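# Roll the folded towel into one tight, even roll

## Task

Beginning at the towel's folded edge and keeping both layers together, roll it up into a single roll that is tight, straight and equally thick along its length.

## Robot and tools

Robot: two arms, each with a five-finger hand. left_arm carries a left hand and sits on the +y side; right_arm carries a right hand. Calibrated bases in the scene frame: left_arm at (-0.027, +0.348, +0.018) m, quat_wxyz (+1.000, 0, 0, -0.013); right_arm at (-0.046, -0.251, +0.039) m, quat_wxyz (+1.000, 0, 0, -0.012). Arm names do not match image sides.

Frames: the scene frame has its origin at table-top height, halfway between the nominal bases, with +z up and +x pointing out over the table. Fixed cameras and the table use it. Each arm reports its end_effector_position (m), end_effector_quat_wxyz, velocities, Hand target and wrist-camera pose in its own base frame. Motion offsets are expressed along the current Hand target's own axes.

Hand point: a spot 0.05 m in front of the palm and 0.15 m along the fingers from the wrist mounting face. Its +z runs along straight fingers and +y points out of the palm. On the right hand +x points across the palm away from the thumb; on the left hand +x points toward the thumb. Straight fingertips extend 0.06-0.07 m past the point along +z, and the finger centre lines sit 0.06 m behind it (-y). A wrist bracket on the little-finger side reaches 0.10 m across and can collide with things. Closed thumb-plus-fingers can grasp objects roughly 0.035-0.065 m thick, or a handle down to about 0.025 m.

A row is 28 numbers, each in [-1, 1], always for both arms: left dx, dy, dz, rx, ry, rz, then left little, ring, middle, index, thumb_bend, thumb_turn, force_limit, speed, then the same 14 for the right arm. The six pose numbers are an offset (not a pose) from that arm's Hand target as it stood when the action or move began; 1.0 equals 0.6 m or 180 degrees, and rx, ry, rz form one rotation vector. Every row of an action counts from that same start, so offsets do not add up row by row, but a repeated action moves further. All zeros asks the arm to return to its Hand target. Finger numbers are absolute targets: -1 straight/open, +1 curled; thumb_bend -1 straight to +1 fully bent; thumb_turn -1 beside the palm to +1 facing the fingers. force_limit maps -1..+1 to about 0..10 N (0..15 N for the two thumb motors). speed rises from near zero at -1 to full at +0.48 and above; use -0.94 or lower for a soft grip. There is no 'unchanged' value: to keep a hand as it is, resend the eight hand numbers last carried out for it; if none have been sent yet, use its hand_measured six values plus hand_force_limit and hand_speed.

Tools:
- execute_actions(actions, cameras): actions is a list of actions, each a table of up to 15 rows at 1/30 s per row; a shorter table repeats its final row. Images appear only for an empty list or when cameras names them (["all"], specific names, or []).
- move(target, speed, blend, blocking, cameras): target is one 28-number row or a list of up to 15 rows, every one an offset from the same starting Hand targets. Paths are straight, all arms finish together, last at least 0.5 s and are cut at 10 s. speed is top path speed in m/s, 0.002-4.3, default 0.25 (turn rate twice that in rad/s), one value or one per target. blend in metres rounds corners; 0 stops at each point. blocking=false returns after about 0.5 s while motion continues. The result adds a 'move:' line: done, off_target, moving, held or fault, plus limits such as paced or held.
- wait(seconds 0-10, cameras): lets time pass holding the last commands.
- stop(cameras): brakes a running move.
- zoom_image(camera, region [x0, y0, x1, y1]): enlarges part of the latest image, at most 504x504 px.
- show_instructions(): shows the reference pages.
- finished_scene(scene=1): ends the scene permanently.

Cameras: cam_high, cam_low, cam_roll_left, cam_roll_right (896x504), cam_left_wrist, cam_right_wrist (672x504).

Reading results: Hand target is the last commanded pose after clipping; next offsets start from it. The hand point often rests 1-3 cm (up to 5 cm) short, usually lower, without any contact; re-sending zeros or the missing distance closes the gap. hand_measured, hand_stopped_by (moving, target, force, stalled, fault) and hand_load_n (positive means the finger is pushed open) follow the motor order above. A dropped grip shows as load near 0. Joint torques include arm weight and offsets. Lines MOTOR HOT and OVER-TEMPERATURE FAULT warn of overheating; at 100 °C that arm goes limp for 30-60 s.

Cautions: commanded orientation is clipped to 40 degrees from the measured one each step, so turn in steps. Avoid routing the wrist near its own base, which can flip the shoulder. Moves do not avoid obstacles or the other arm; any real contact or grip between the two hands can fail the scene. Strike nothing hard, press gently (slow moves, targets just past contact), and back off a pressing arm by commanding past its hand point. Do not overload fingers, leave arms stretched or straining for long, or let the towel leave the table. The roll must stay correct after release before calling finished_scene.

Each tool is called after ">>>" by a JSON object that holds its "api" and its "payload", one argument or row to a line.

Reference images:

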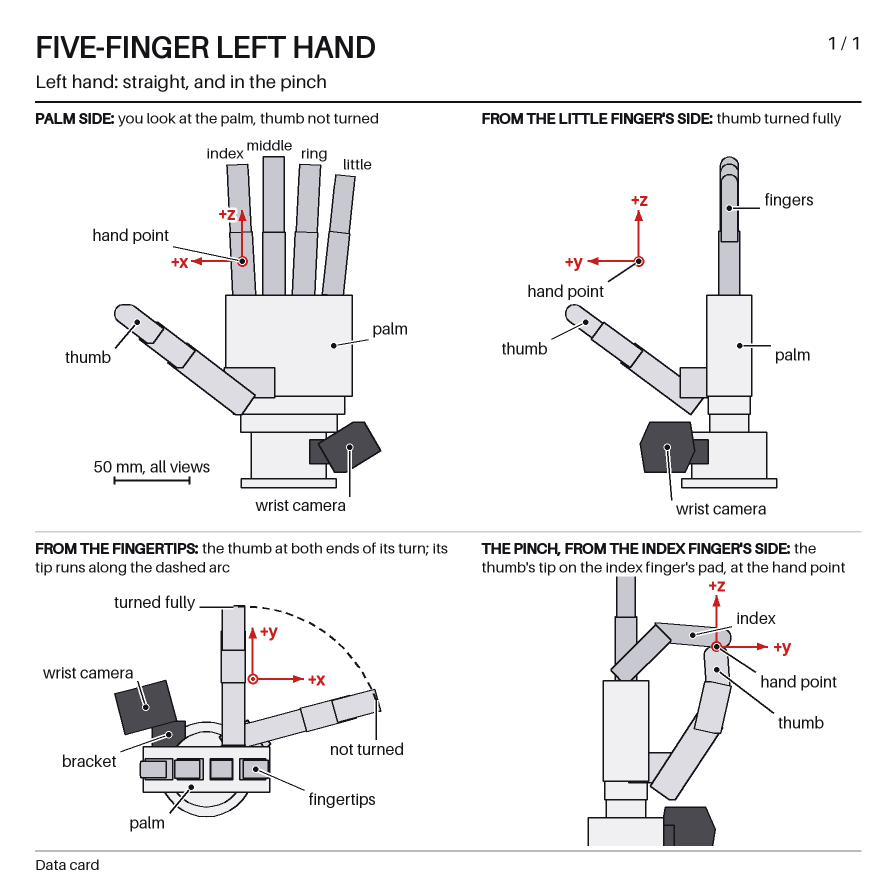

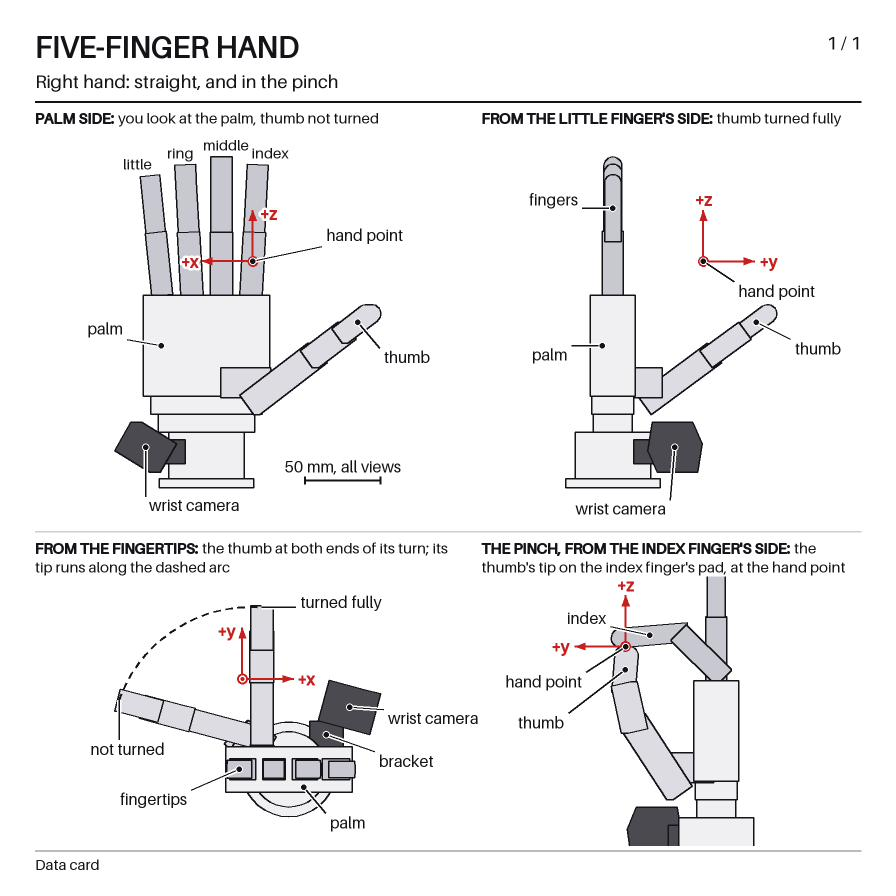

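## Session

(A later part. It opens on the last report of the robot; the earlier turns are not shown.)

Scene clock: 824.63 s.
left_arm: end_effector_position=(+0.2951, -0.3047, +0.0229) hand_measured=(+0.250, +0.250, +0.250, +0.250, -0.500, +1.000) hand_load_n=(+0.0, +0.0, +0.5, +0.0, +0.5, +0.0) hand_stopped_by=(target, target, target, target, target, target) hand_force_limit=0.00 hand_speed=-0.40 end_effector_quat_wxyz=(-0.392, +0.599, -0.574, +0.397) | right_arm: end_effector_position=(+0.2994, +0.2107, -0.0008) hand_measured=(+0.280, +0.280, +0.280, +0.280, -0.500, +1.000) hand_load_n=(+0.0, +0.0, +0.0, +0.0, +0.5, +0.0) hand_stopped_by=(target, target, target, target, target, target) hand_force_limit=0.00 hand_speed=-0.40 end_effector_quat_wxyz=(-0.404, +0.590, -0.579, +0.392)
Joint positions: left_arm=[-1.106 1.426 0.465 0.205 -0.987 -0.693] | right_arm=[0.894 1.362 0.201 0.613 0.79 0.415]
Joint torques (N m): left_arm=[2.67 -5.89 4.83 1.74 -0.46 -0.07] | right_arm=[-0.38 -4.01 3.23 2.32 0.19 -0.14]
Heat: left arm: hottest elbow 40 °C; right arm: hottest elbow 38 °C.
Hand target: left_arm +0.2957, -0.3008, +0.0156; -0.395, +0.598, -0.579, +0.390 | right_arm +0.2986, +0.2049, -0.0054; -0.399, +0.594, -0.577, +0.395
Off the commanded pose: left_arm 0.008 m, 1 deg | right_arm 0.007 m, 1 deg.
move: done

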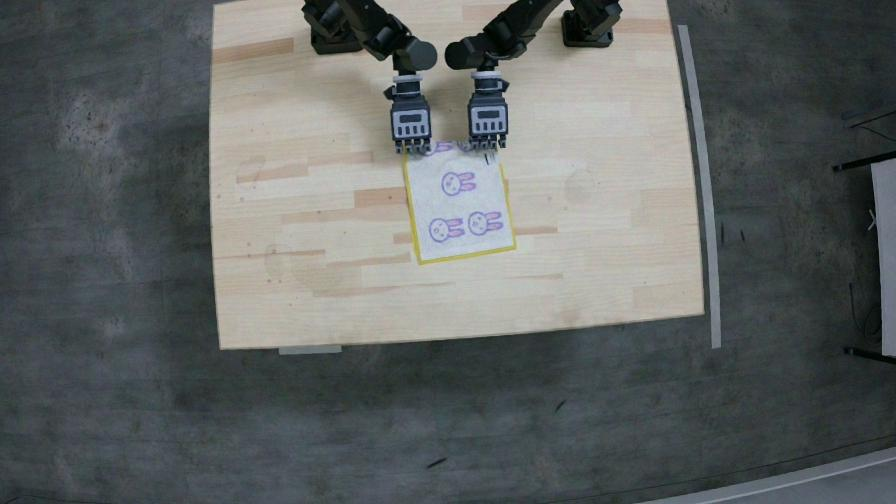

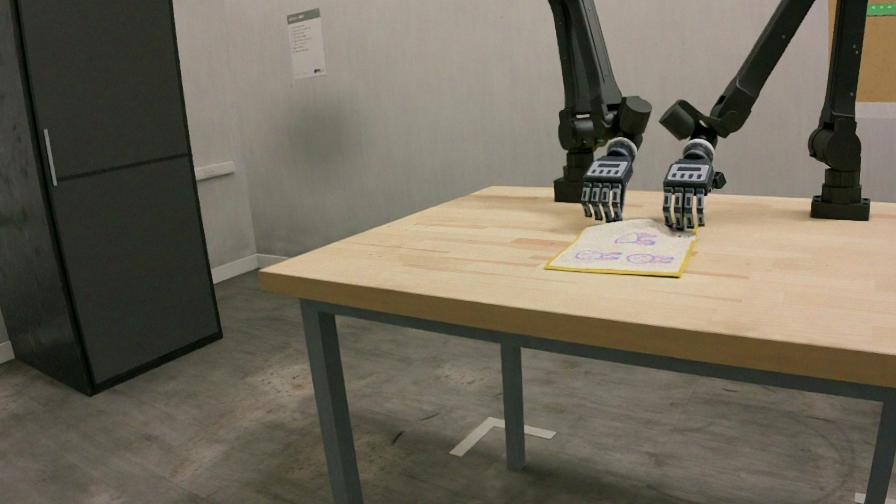

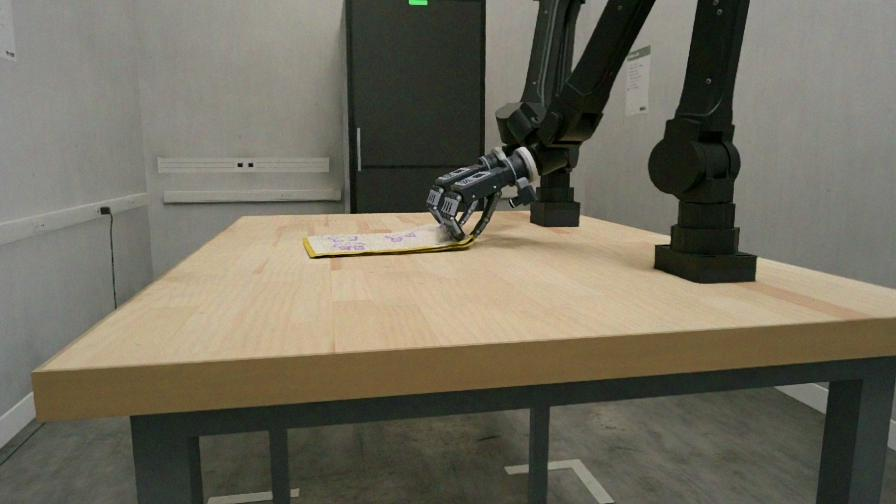

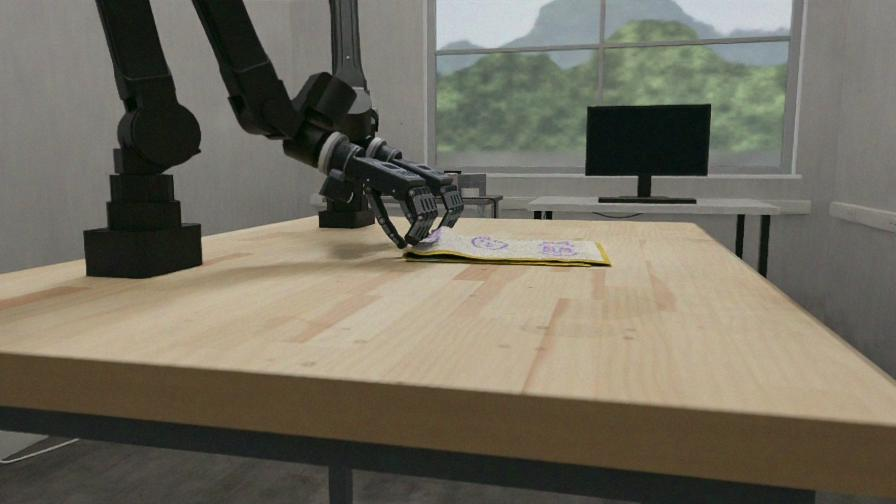

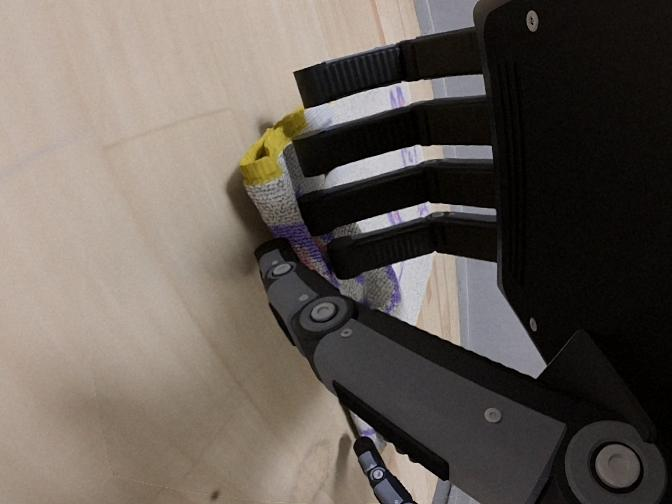

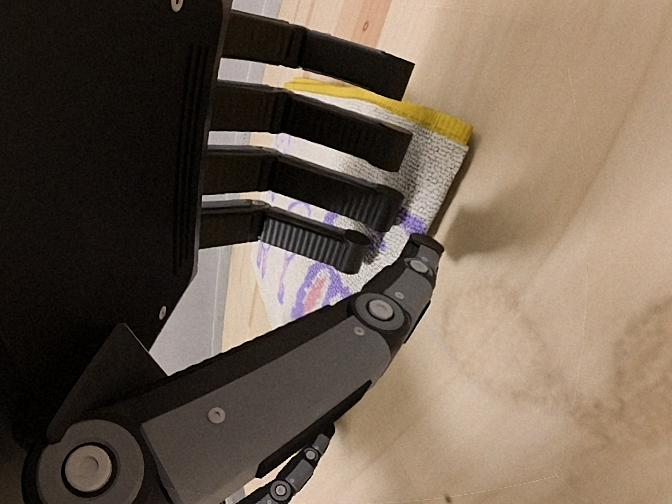

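>>> {"api": "move", "payload": {
  "target": [
    [0,0,0,0,0,0,0.25,0.25,0.25,0.25,-0.5,1,0,-0.4,0,-0.0185,-0.0075,0,0,0,-0.15,-0.15,-0.15,-0.15,-0.5,1,0,0.2],
    [0,0,0,0,0,0,0.25,0.25,0.25,0.25,-0.5,1,0,-0.4,0,0.0093,0.0038,0,0,0,-0.15,-0.15,-0.15,-0.15,-0.5,1,0,-0.4],
    [0,0,0,0,0,0,0.25,0.25,0.25,0.25,-0.5,1,0,-0.4,0,0.0093,0.0038,0,0,0,0.2,0.2,0.2,0.2,-0.5,1,0,-0.4]
  ],
  "speed": [0.08,0.08,0.1],
  "cameras": ["cam_high","cam_right_wrist","cam_left_wrist","cam_roll_right"]
}}

>>> {"api": "zoom_image", "payload": {
  "camera": "cam_high",
  "region": [360, 100, 520, 270]
}}

Scene clock: 830.50 s.
left_arm: end_effector_position=(+0.2951, -0.3047, +0.0229) hand_measured=(+0.250, +0.250, +0.250, +0.250, -0.500, +1.000) hand_load_n=(+0.0, +0.0, +0.5, +0.0, +0.5, +0.0) hand_stopped_by=(target, target, target, target, target, target) hand_force_limit=0.00 hand_speed=-0.40 end_effector_quat_wxyz=(-0.392, +0.599, -0.574, +0.396) | right_arm: end_effector_position=(+0.2997, +0.2107, -0.0065) hand_measured=(+0.200, +0.200, +0.200, +0.200, -0.500, +1.000) hand_load_n=(+0.0, +0.0, +0.0, +0.0, +0.0, +0.0) hand_stopped_by=(target, target, target, target, target, target) hand_force_limit=0.00 hand_speed=-0.40 end_effector_quat_wxyz=(-0.405, +0.589, -0.579, +0.392)
Joint positions: left_arm=[-1.106 1.426 0.465 0.205 -0.987 -0.692] | right_arm=[0.893 1.402 0.198 0.658 0.79 0.414]
Joint torques (N m): left_arm=[2.67 -5.89 4.81 1.78 -0.47 -0.08] | right_arm=[-0.32 -4.6 2.93 2.48 0.16 -0.15]
Heat: left arm: hottest elbow 40 °C; right arm: hottest elbow 37 °C.
Hand target: left_arm +0.2958, -0.3008, +0.0156; -0.395, +0.598, -0.579, +0.390 | right_arm +0.2988, +0.2049, -0.0114; -0.399, +0.593, -0.577, +0.395
Off the commanded pose: left_arm 0.008 m, 1 deg | right_arm 0.008 m, 1 deg.
move: done
Images, in order (width x height): cam_high 896x504, cam_roll_right 896x504, cam_left_wrist 672x504, cam_right_wrist 672x504.

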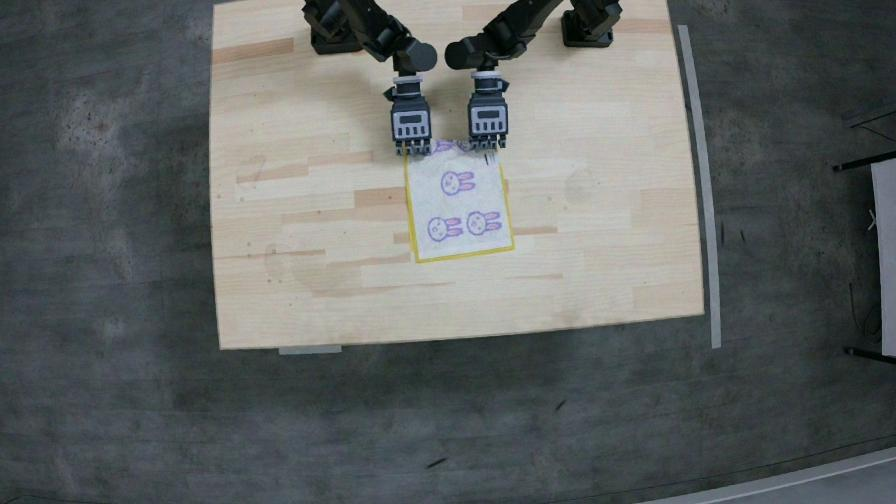

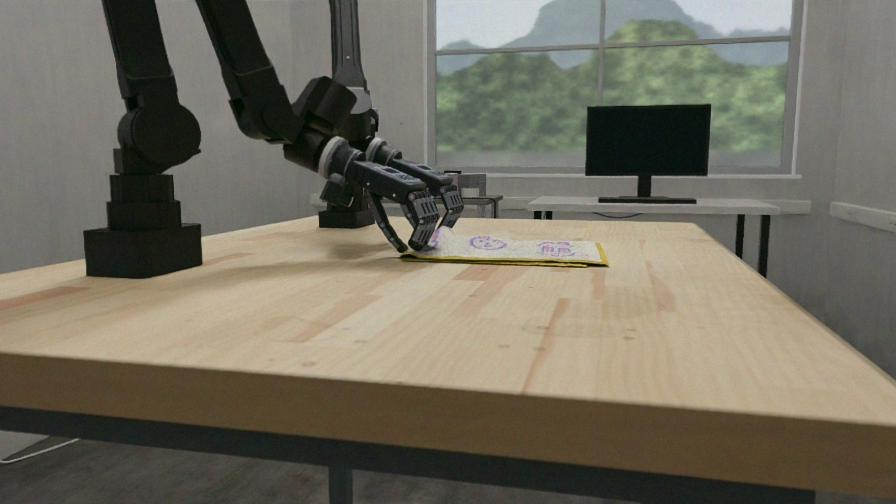

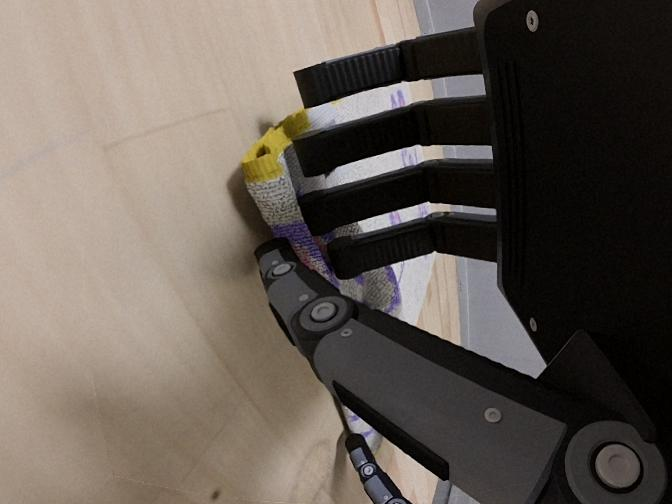

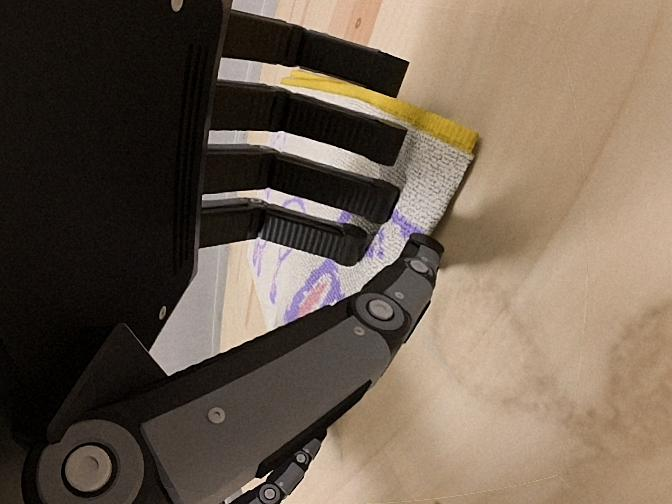

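Scaled by 2.965 from the camera's 896x504 image, which has a finer 1280x720 frame.

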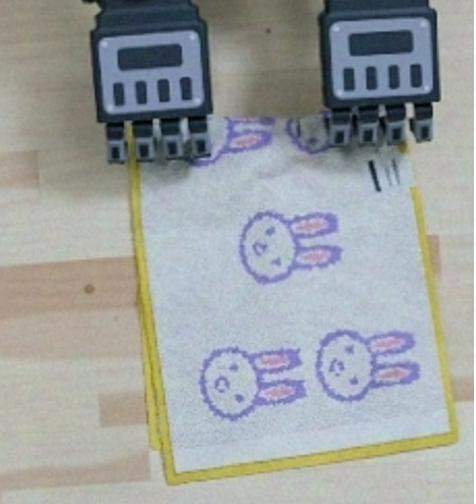

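>>> {"api": "zoom_image", "payload": {
  "camera": "cam_roll_right",
  "region": [370, 180, 530, 280]
}}

Scaled by 3.150 from the camera's 896x504 image, which has a finer 1280x720 frame.

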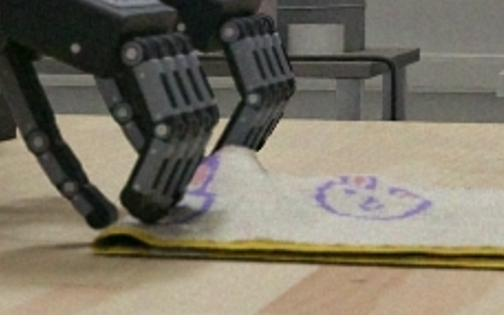

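>>> {"api": "move", "payload": {
  "target": [
    [0,0.0046,0.0019,0,0,0,0.4,0.4,0.4,0.4,-0.3,1,0,-0.4,0,0,0,0,0,0,0.4,0.4,0.4,0.4,-0.3,1,0,-0.4]
  ],
  "speed": [0.08],
  "cameras": ["cam_high","cam_right_wrist","cam_left_wrist","cam_roll_right","cam_roll_left"]
}}

>>> {"api": "zoom_image", "payload": {
  "camera": "cam_roll_right",
  "region": [370, 180, 530, 280]
}}

>>> {"api": "zoom_image", "payload": {
  "camera": "cam_roll_left",
  "region": [380, 180, 540, 280]
}}

Scene clock: 834.60 s.
left_arm: end_effector_position=(+0.2952, -0.3049, +0.0199) hand_measured=(+0.400, +0.400, +0.352, +0.400, -0.452, +1.000) hand_load_n=(+0.5, +0.0, +8.5, +0.0, +9.5, +1.0) hand_stopped_by=(target, target, force, target, force, target) hand_force_limit=0.00 hand_speed=-0.40 end_effector_quat_wxyz=(-0.393, +0.599, -0.575, +0.395) | right_arm: end_effector_position=(+0.2997, +0.2107, -0.0067) hand_measured=(+0.400, +0.400, +0.392, +0.400, -0.394, +1.000) hand_load_n=(+0.0, +0.0, +13.5, +0.0, +11.0, +0.5) hand_stopped_by=(target, target, force, target, force, target) hand_force_limit=0.00 hand_speed=-0.40 end_effector_quat_wxyz=(-0.405, +0.590, -0.579, +0.392)
Joint positions: left_arm=[-1.106 1.437 0.465 0.213 -0.987 -0.692] | right_arm=[0.893 1.402 0.198 0.658 0.79 0.414]
Joint torques (N m): left_arm=[2.55 -5.89 4.6 1.92 -0.48 -0.09] | right_arm=[-0.09 -4.6 3.04 2.3 0.19 -0.13]
Heat: left arm: hottest elbow 39 °C; right arm: hottest elbow 37 °C.
Hand target: left_arm +0.2957, -0.3007, +0.0125; -0.395, +0.598, -0.579, +0.390 | right_arm +0.2987, +0.2049, -0.0114; -0.399, +0.593, -0.577, +0.395
Off the commanded pose: left_arm 0.008 m, 1 deg | right_arm 0.008 m, 1 deg.
move: done
Images, in order (width x height): cam_high 896x504, cam_roll_left 896x504, cam_roll_right 896x504, cam_left_wrist 672x504, cam_right_wrist 672x504.

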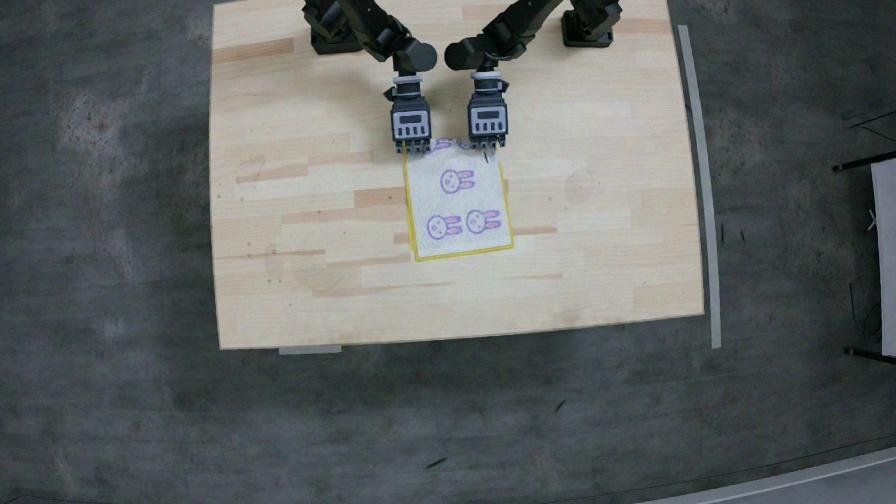

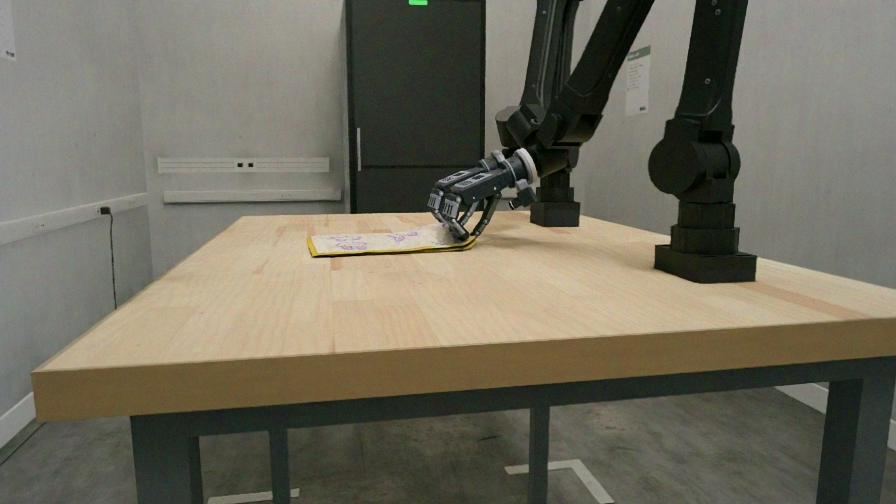

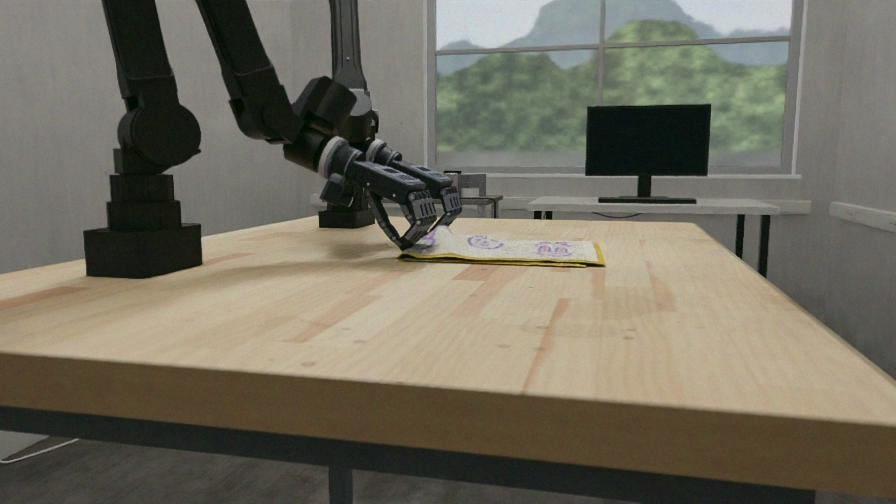

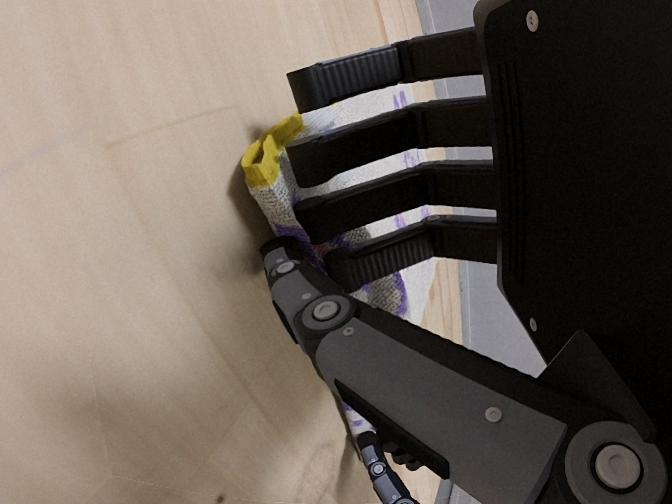

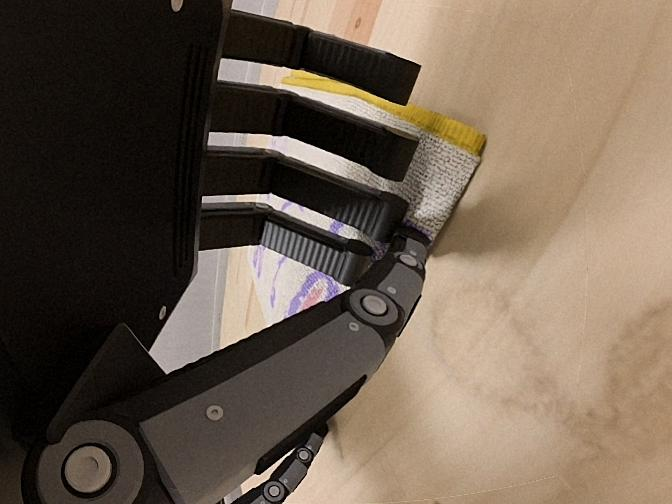

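Scaled by 3.150 from the camera's 896x504 image, which has a finer 1280x720 frame.

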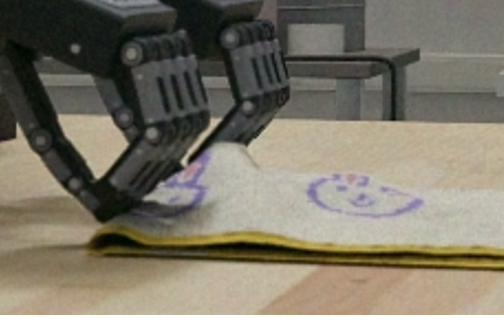

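Scaled by 3.150 from the camera's 896x504 image, which has a finer 1280x720 frame.

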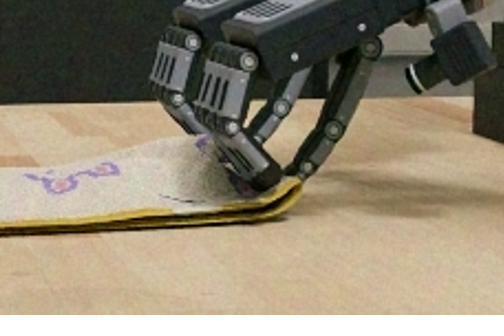

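>>> {"api": "move", "payload": {
  "target": [
    [0,0,0,0,0,0,0.4,0.4,0.4,0.4,-0.3,1,0,-0.4,0,-0.0221,-0.0341,0,0,0,-0.15,-0.15,-0.15,-0.15,-0.6,1,0,0.2],
    [0,0,0,0,0,0,0.4,0.4,0.4,0.4,-0.3,1,0,-0.4,0,0.0157,-0.0188,0,0,0,-0.15,-0.15,-0.15,-0.15,-0.6,1,0,0.2]
  ],
  "speed": [0.08,0.06],
  "cameras": ["cam_high","cam_right_wrist","cam_left_wrist","cam_roll_right","cam_roll_left"]
}}

>>> {"api": "zoom_image", "payload": {
  "camera": "cam_roll_right",
  "region": [370, 180, 530, 280]
}}

>>> {"api": "zoom_image", "payload": {
  "camera": "cam_high",
  "region": [360, 100, 520, 270]
}}

Scene clock: 839.70 s.
left_arm: end_effector_position=(+0.2952, -0.3050, +0.0199) hand_measured=(+0.400, +0.400, +0.352, +0.400, -0.452, +1.000) hand_load_n=(+0.0, +0.0, +8.5, +0.0, +9.0, +1.0) hand_stopped_by=(target, target, force, target, force, target) hand_force_limit=0.00 hand_speed=-0.40 end_effector_quat_wxyz=(-0.393, +0.599, -0.575, +0.395) | right_arm: end_effector_position=(+0.2901, +0.2059, -0.0100) hand_measured=(-0.150, -0.150, -0.150, -0.150, -0.600, +1.000) hand_load_n=(+0.0, +0.0, +0.0, +0.0, -0.5, -1.0) hand_stopped_by=(target, target, target, target, target, target) hand_force_limit=0.00 hand_speed=0.20 end_effector_quat_wxyz=(-0.400, +0.590, -0.577, +0.399)
Joint positions: left_arm=[-1.106 1.437 0.465 0.213 -0.987 -0.692] | right_arm=[0.926 1.399 0.179 0.653 0.831 0.43]
Joint torques (N m): left_arm=[2.73 -5.89 4.6 1.91 -0.48 -0.08] | right_arm=[0.79 -3.84 2.61 2.29 0.21 0.11]
Heat: left arm: hottest elbow 39 °C; right arm: hottest elbow 37 °C.
Hand target: left_arm +0.2957, -0.3008, +0.0126; -0.395, +0.598, -0.579, +0.390 | right_arm +0.2848, +0.2046, -0.0159; -0.399, +0.593, -0.577, +0.395
Off the commanded pose: left_arm 0.009 m, 1 deg | right_arm 0.008 m, 1 deg.
move: done
Images, in order (width x height): cam_high 896x504, cam_roll_left 896x504, cam_roll_right 896x504, cam_left_wrist 672x504, cam_right_wrist 672x504.

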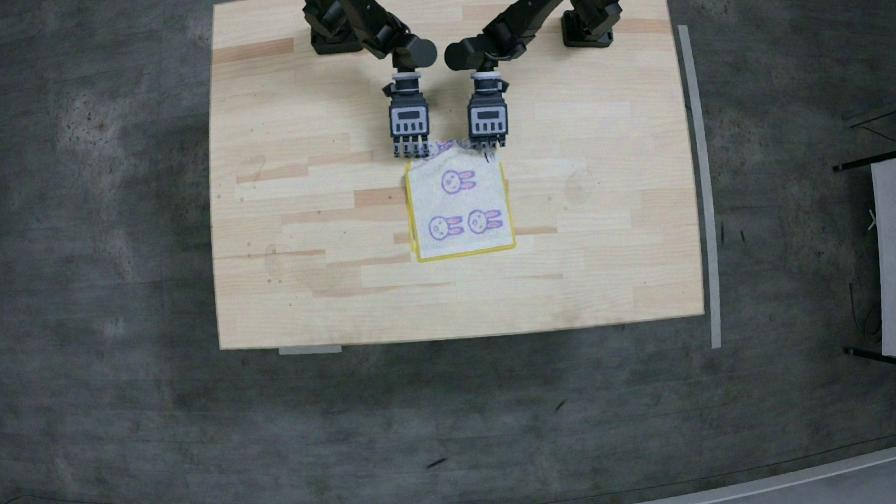

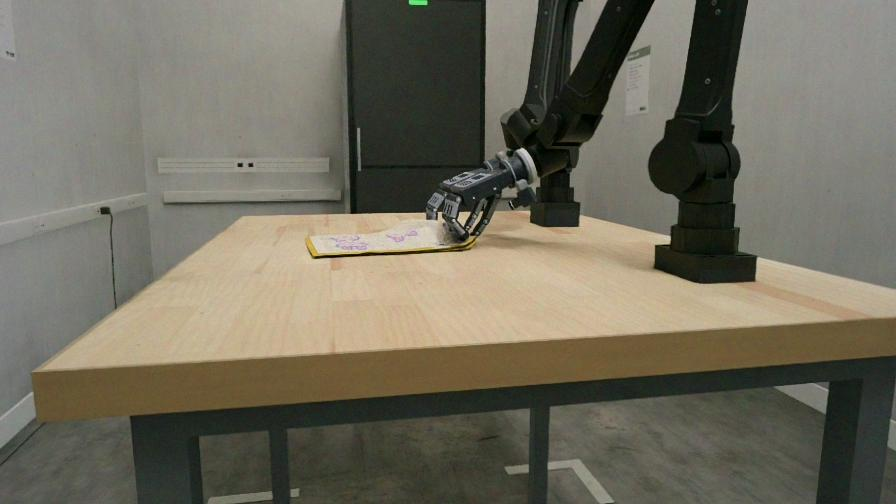

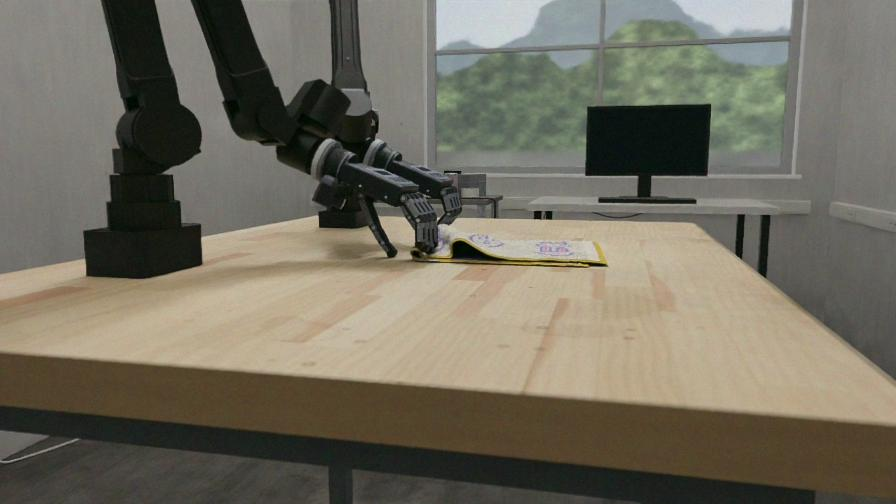

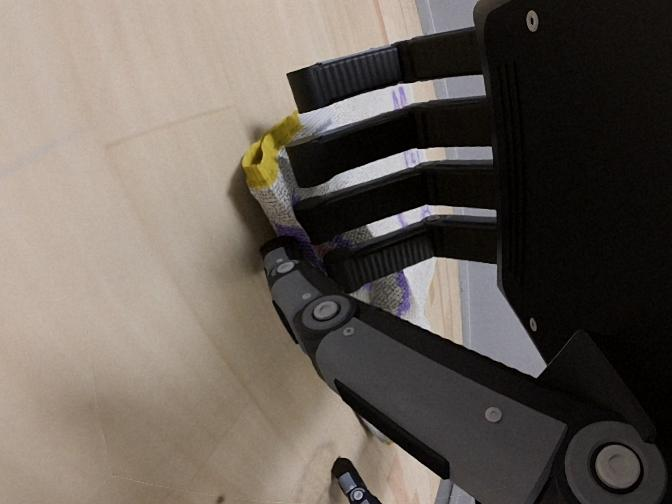

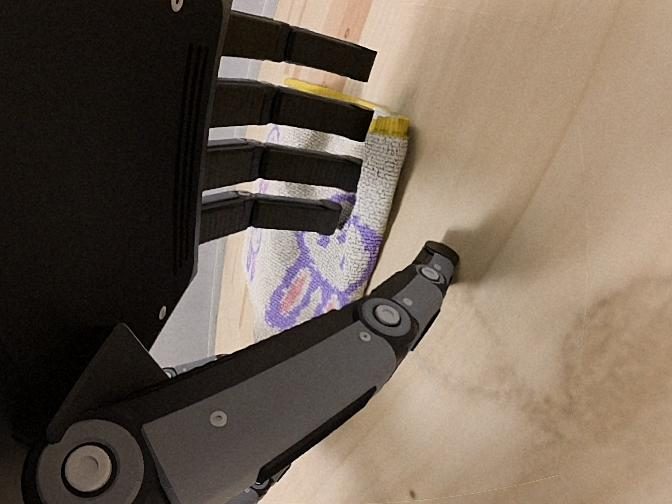

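Scaled by 3.150 from the camera's 896x504 image, which has a finer 1280x720 frame.

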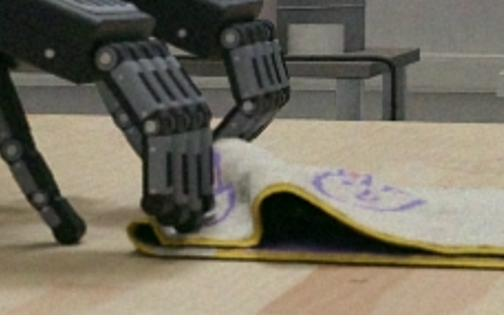

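Scaled by 2.965 from the camera's 896x504 image, which has a finer 1280x720 frame.

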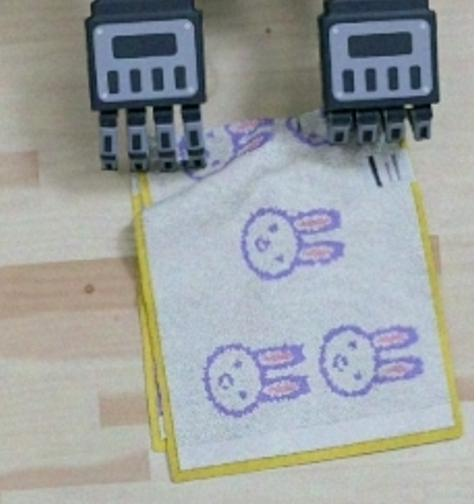

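>>> {"api": "move", "payload": {
  "target": [
    [0,0,0,0,0,0,0.4,0.4,0.4,0.4,-0.3,1,0,-0.4,0,0,0,0,0,0,0.3,0.3,0.3,0.3,-0.6,1,0,-0.4]
  ],
  "speed": [0.08],
  "cameras": ["cam_high","cam_right_wrist","cam_roll_right"]
}}

>>> {"api": "zoom_image", "payload": {
  "camera": "cam_roll_right",
  "region": [370, 180, 530, 280]
}}

>>> {"api": "zoom_image", "payload": {
  "camera": "cam_high",
  "region": [360, 100, 520, 270]
}}

Scene clock: 842.47 s.
left_arm: end_effector_position=(+0.2944, -0.3035, +0.0186) hand_measured=(+0.400, +0.400, +0.352, +0.400, -0.452, +1.000) hand_load_n=(+0.0, +0.0, +8.5, +0.0, +9.5, +0.5) hand_stopped_by=(target, target, force, target, force, target) hand_force_limit=0.00 hand_speed=-0.40 end_effector_quat_wxyz=(-0.393, +0.598, -0.577, +0.394) | right_arm: end_effector_position=(+0.2903, +0.2061, -0.0101) hand_measured=(+0.300, +0.300, +0.300, +0.300, -0.600, +1.000) hand_load_n=(+0.0, +0.5, +0.0, +0.0, -0.5, +0.0) hand_stopped_by=(target, target, target, target, target, target) hand_force_limit=0.00 hand_speed=-0.40 end_effector_quat_wxyz=(-0.400, +0.589, -0.578, +0.399)
Joint positions: left_arm=[-1.106 1.437 0.462 0.213 -0.987 -0.691] | right_arm=[0.926 1.402 0.179 0.657 0.831 0.43]
Joint torques (N m): left_arm=[2.61 -5.95 4.81 1.94 -0.49 -0.09] | right_arm=[0.79 -4.54 2.59 2.19 0.21 0.09]
Heat: left arm: hottest elbow 39 °C; right arm: hottest elbow 36 °C.
Hand target: left_arm +0.2957, -0.3008, +0.0126; -0.395, +0.598, -0.579, +0.390 | right_arm +0.2847, +0.2046, -0.0160; -0.399, +0.593, -0.577, +0.395
Off the commanded pose: left_arm 0.007 m, 1 deg | right_arm 0.008 m, 1 deg.
move: done
Images, in order (width x height): cam_high 896x504, cam_roll_right 896x504, cam_right_wrist 672x504.

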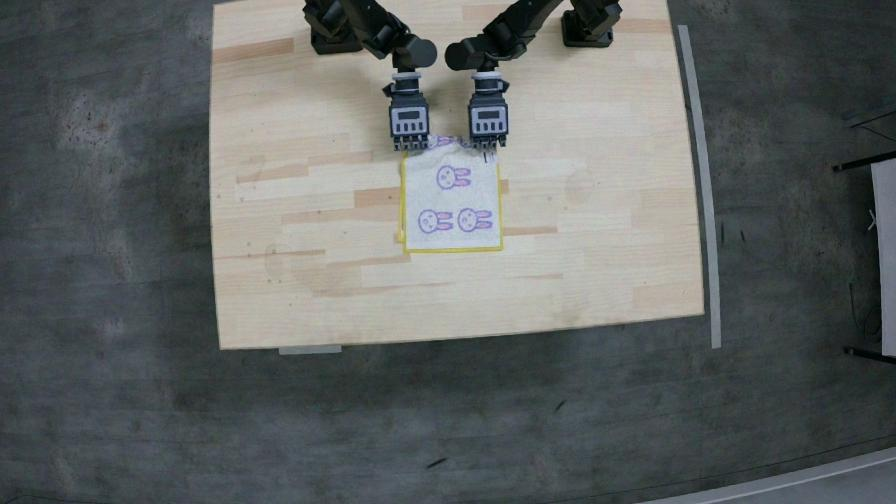

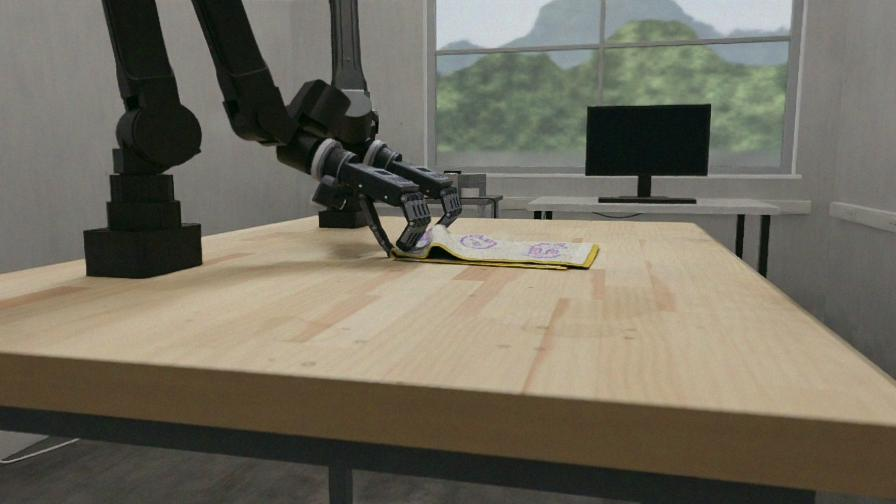

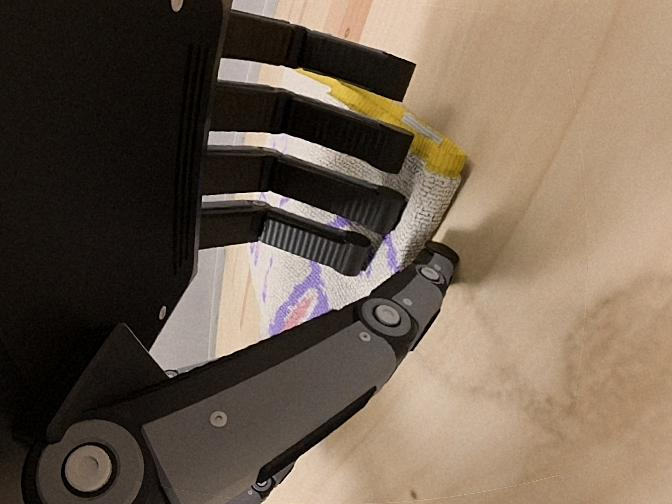

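Scaled by 3.150 from the camera's 896x504 image, which has a finer 1280x720 frame.

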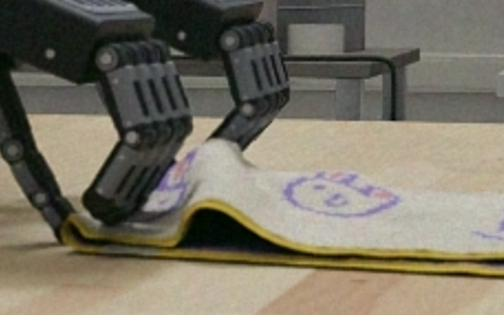

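Scaled by 2.965 from the camera's 896x504 image, which has a finer 1280x720 frame.

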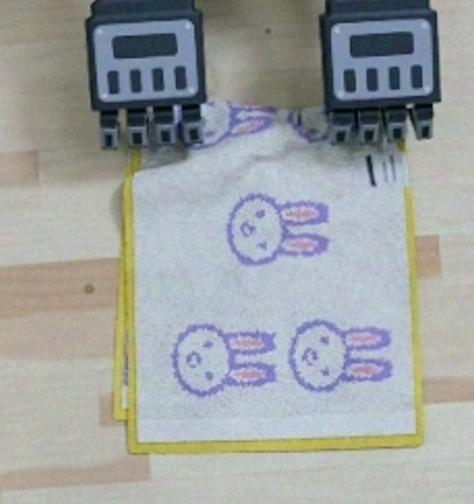

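>>> {"api": "move", "payload": {
  "target": [
    [0,0,0,0,0,0,0.4,0.4,0.4,0.4,-0.3,1,0,-0.4,0,0,0,0,0,0,0.42,0.42,0.42,0.42,-0.3,1,-0.1,-0.5]
  ],
  "speed": [0.08],
  "cameras": ["cam_high","cam_right_wrist","cam_roll_right"]
}}

>>> {"api": "zoom_image", "payload": {
  "camera": "cam_roll_right",
  "region": [370, 180, 530, 280]
}}

Scene clock: 844.03 s.
left_arm: end_effector_position=(+0.2946, -0.3038, +0.0189) hand_measured=(+0.400, +0.400, +0.352, +0.400, -0.452, +1.000) hand_load_n=(+0.0, +0.0, +8.5, +0.0, +9.0, +0.5) hand_stopped_by=(target, target, force, target, force, target) hand_force_limit=0.00 hand_speed=-0.40 end_effector_quat_wxyz=(-0.393, +0.598, -0.576, +0.394) | right_arm: end_effector_position=(+0.2891, +0.2045, -0.0117) hand_measured=(+0.420, +0.420, +0.420, +0.420, -0.468, +1.000) hand_load_n=(+0.0, +0.0, +2.5, +0.0, +12.0, +2.0) hand_stopped_by=(target, target, target, target, force, target) hand_force_limit=-0.10 hand_speed=-0.50 end_effector_quat_wxyz=(-0.398, +0.591, -0.577, +0.399)
Joint positions: left_arm=[-1.106 1.437 0.462 0.215 -0.987 -0.691] | right_arm=[0.926 1.404 0.176 0.657 0.831 0.43]
Joint torques (N m): left_arm=[2.67 -6.01 4.82 1.87 -0.49 -0.09] | right_arm=[0.91 -3.9 2.85 2.35 0.22 0.1]
Heat: left arm: hottest elbow 39 °C; right arm: hottest elbow 36 °C.
Hand target: left_arm +0.2957, -0.3008, +0.0126; -0.395, +0.598, -0.579, +0.390 | right_arm +0.2846, +0.2045, -0.0160; -0.399, +0.594, -0.577, +0.395
Off the commanded pose: left_arm 0.007 m, 1 deg | right_arm 0.006 m, 1 deg.
move: done
Images, in order (width x height): cam_high 896x504, cam_roll_right 896x504, cam_right_wrist 672x504.

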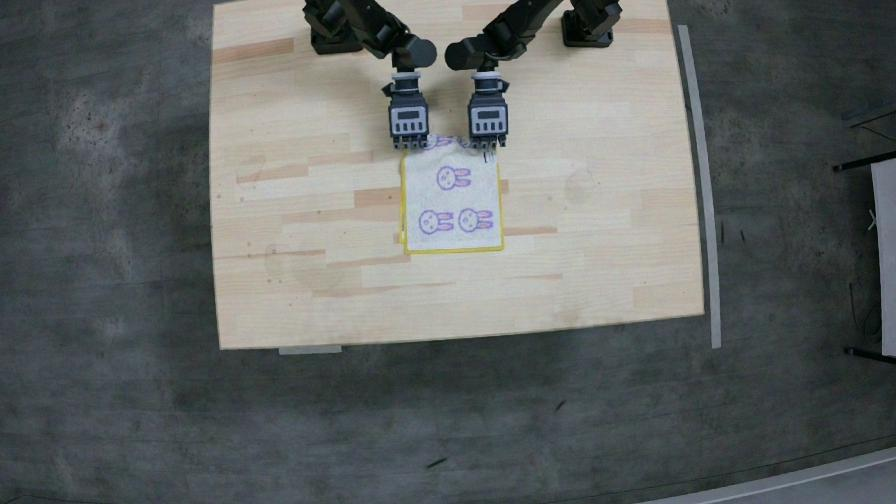

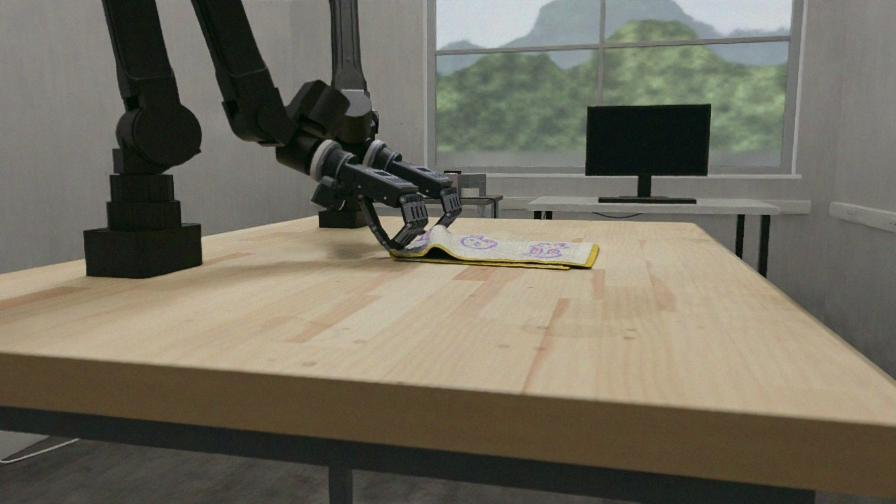

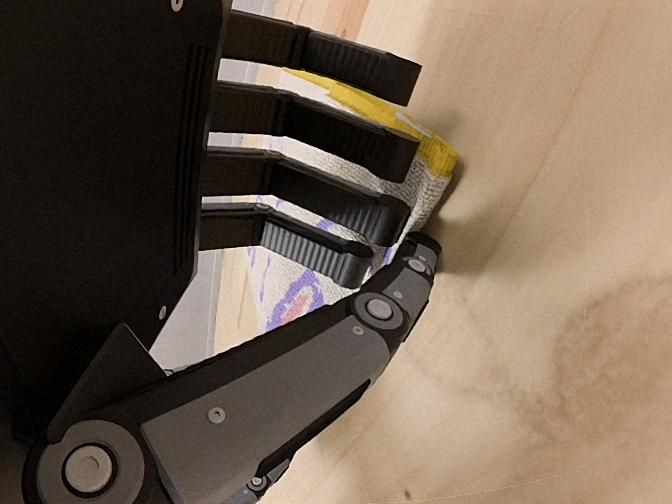

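Scaled by 3.150 from the camera's 896x504 image, which has a finer 1280x720 frame.

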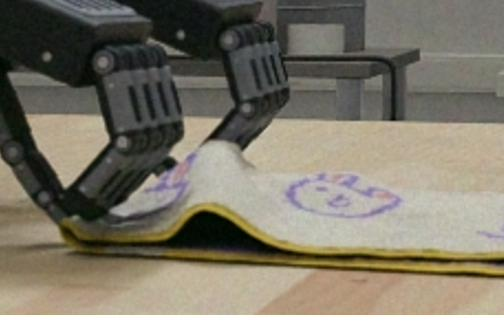

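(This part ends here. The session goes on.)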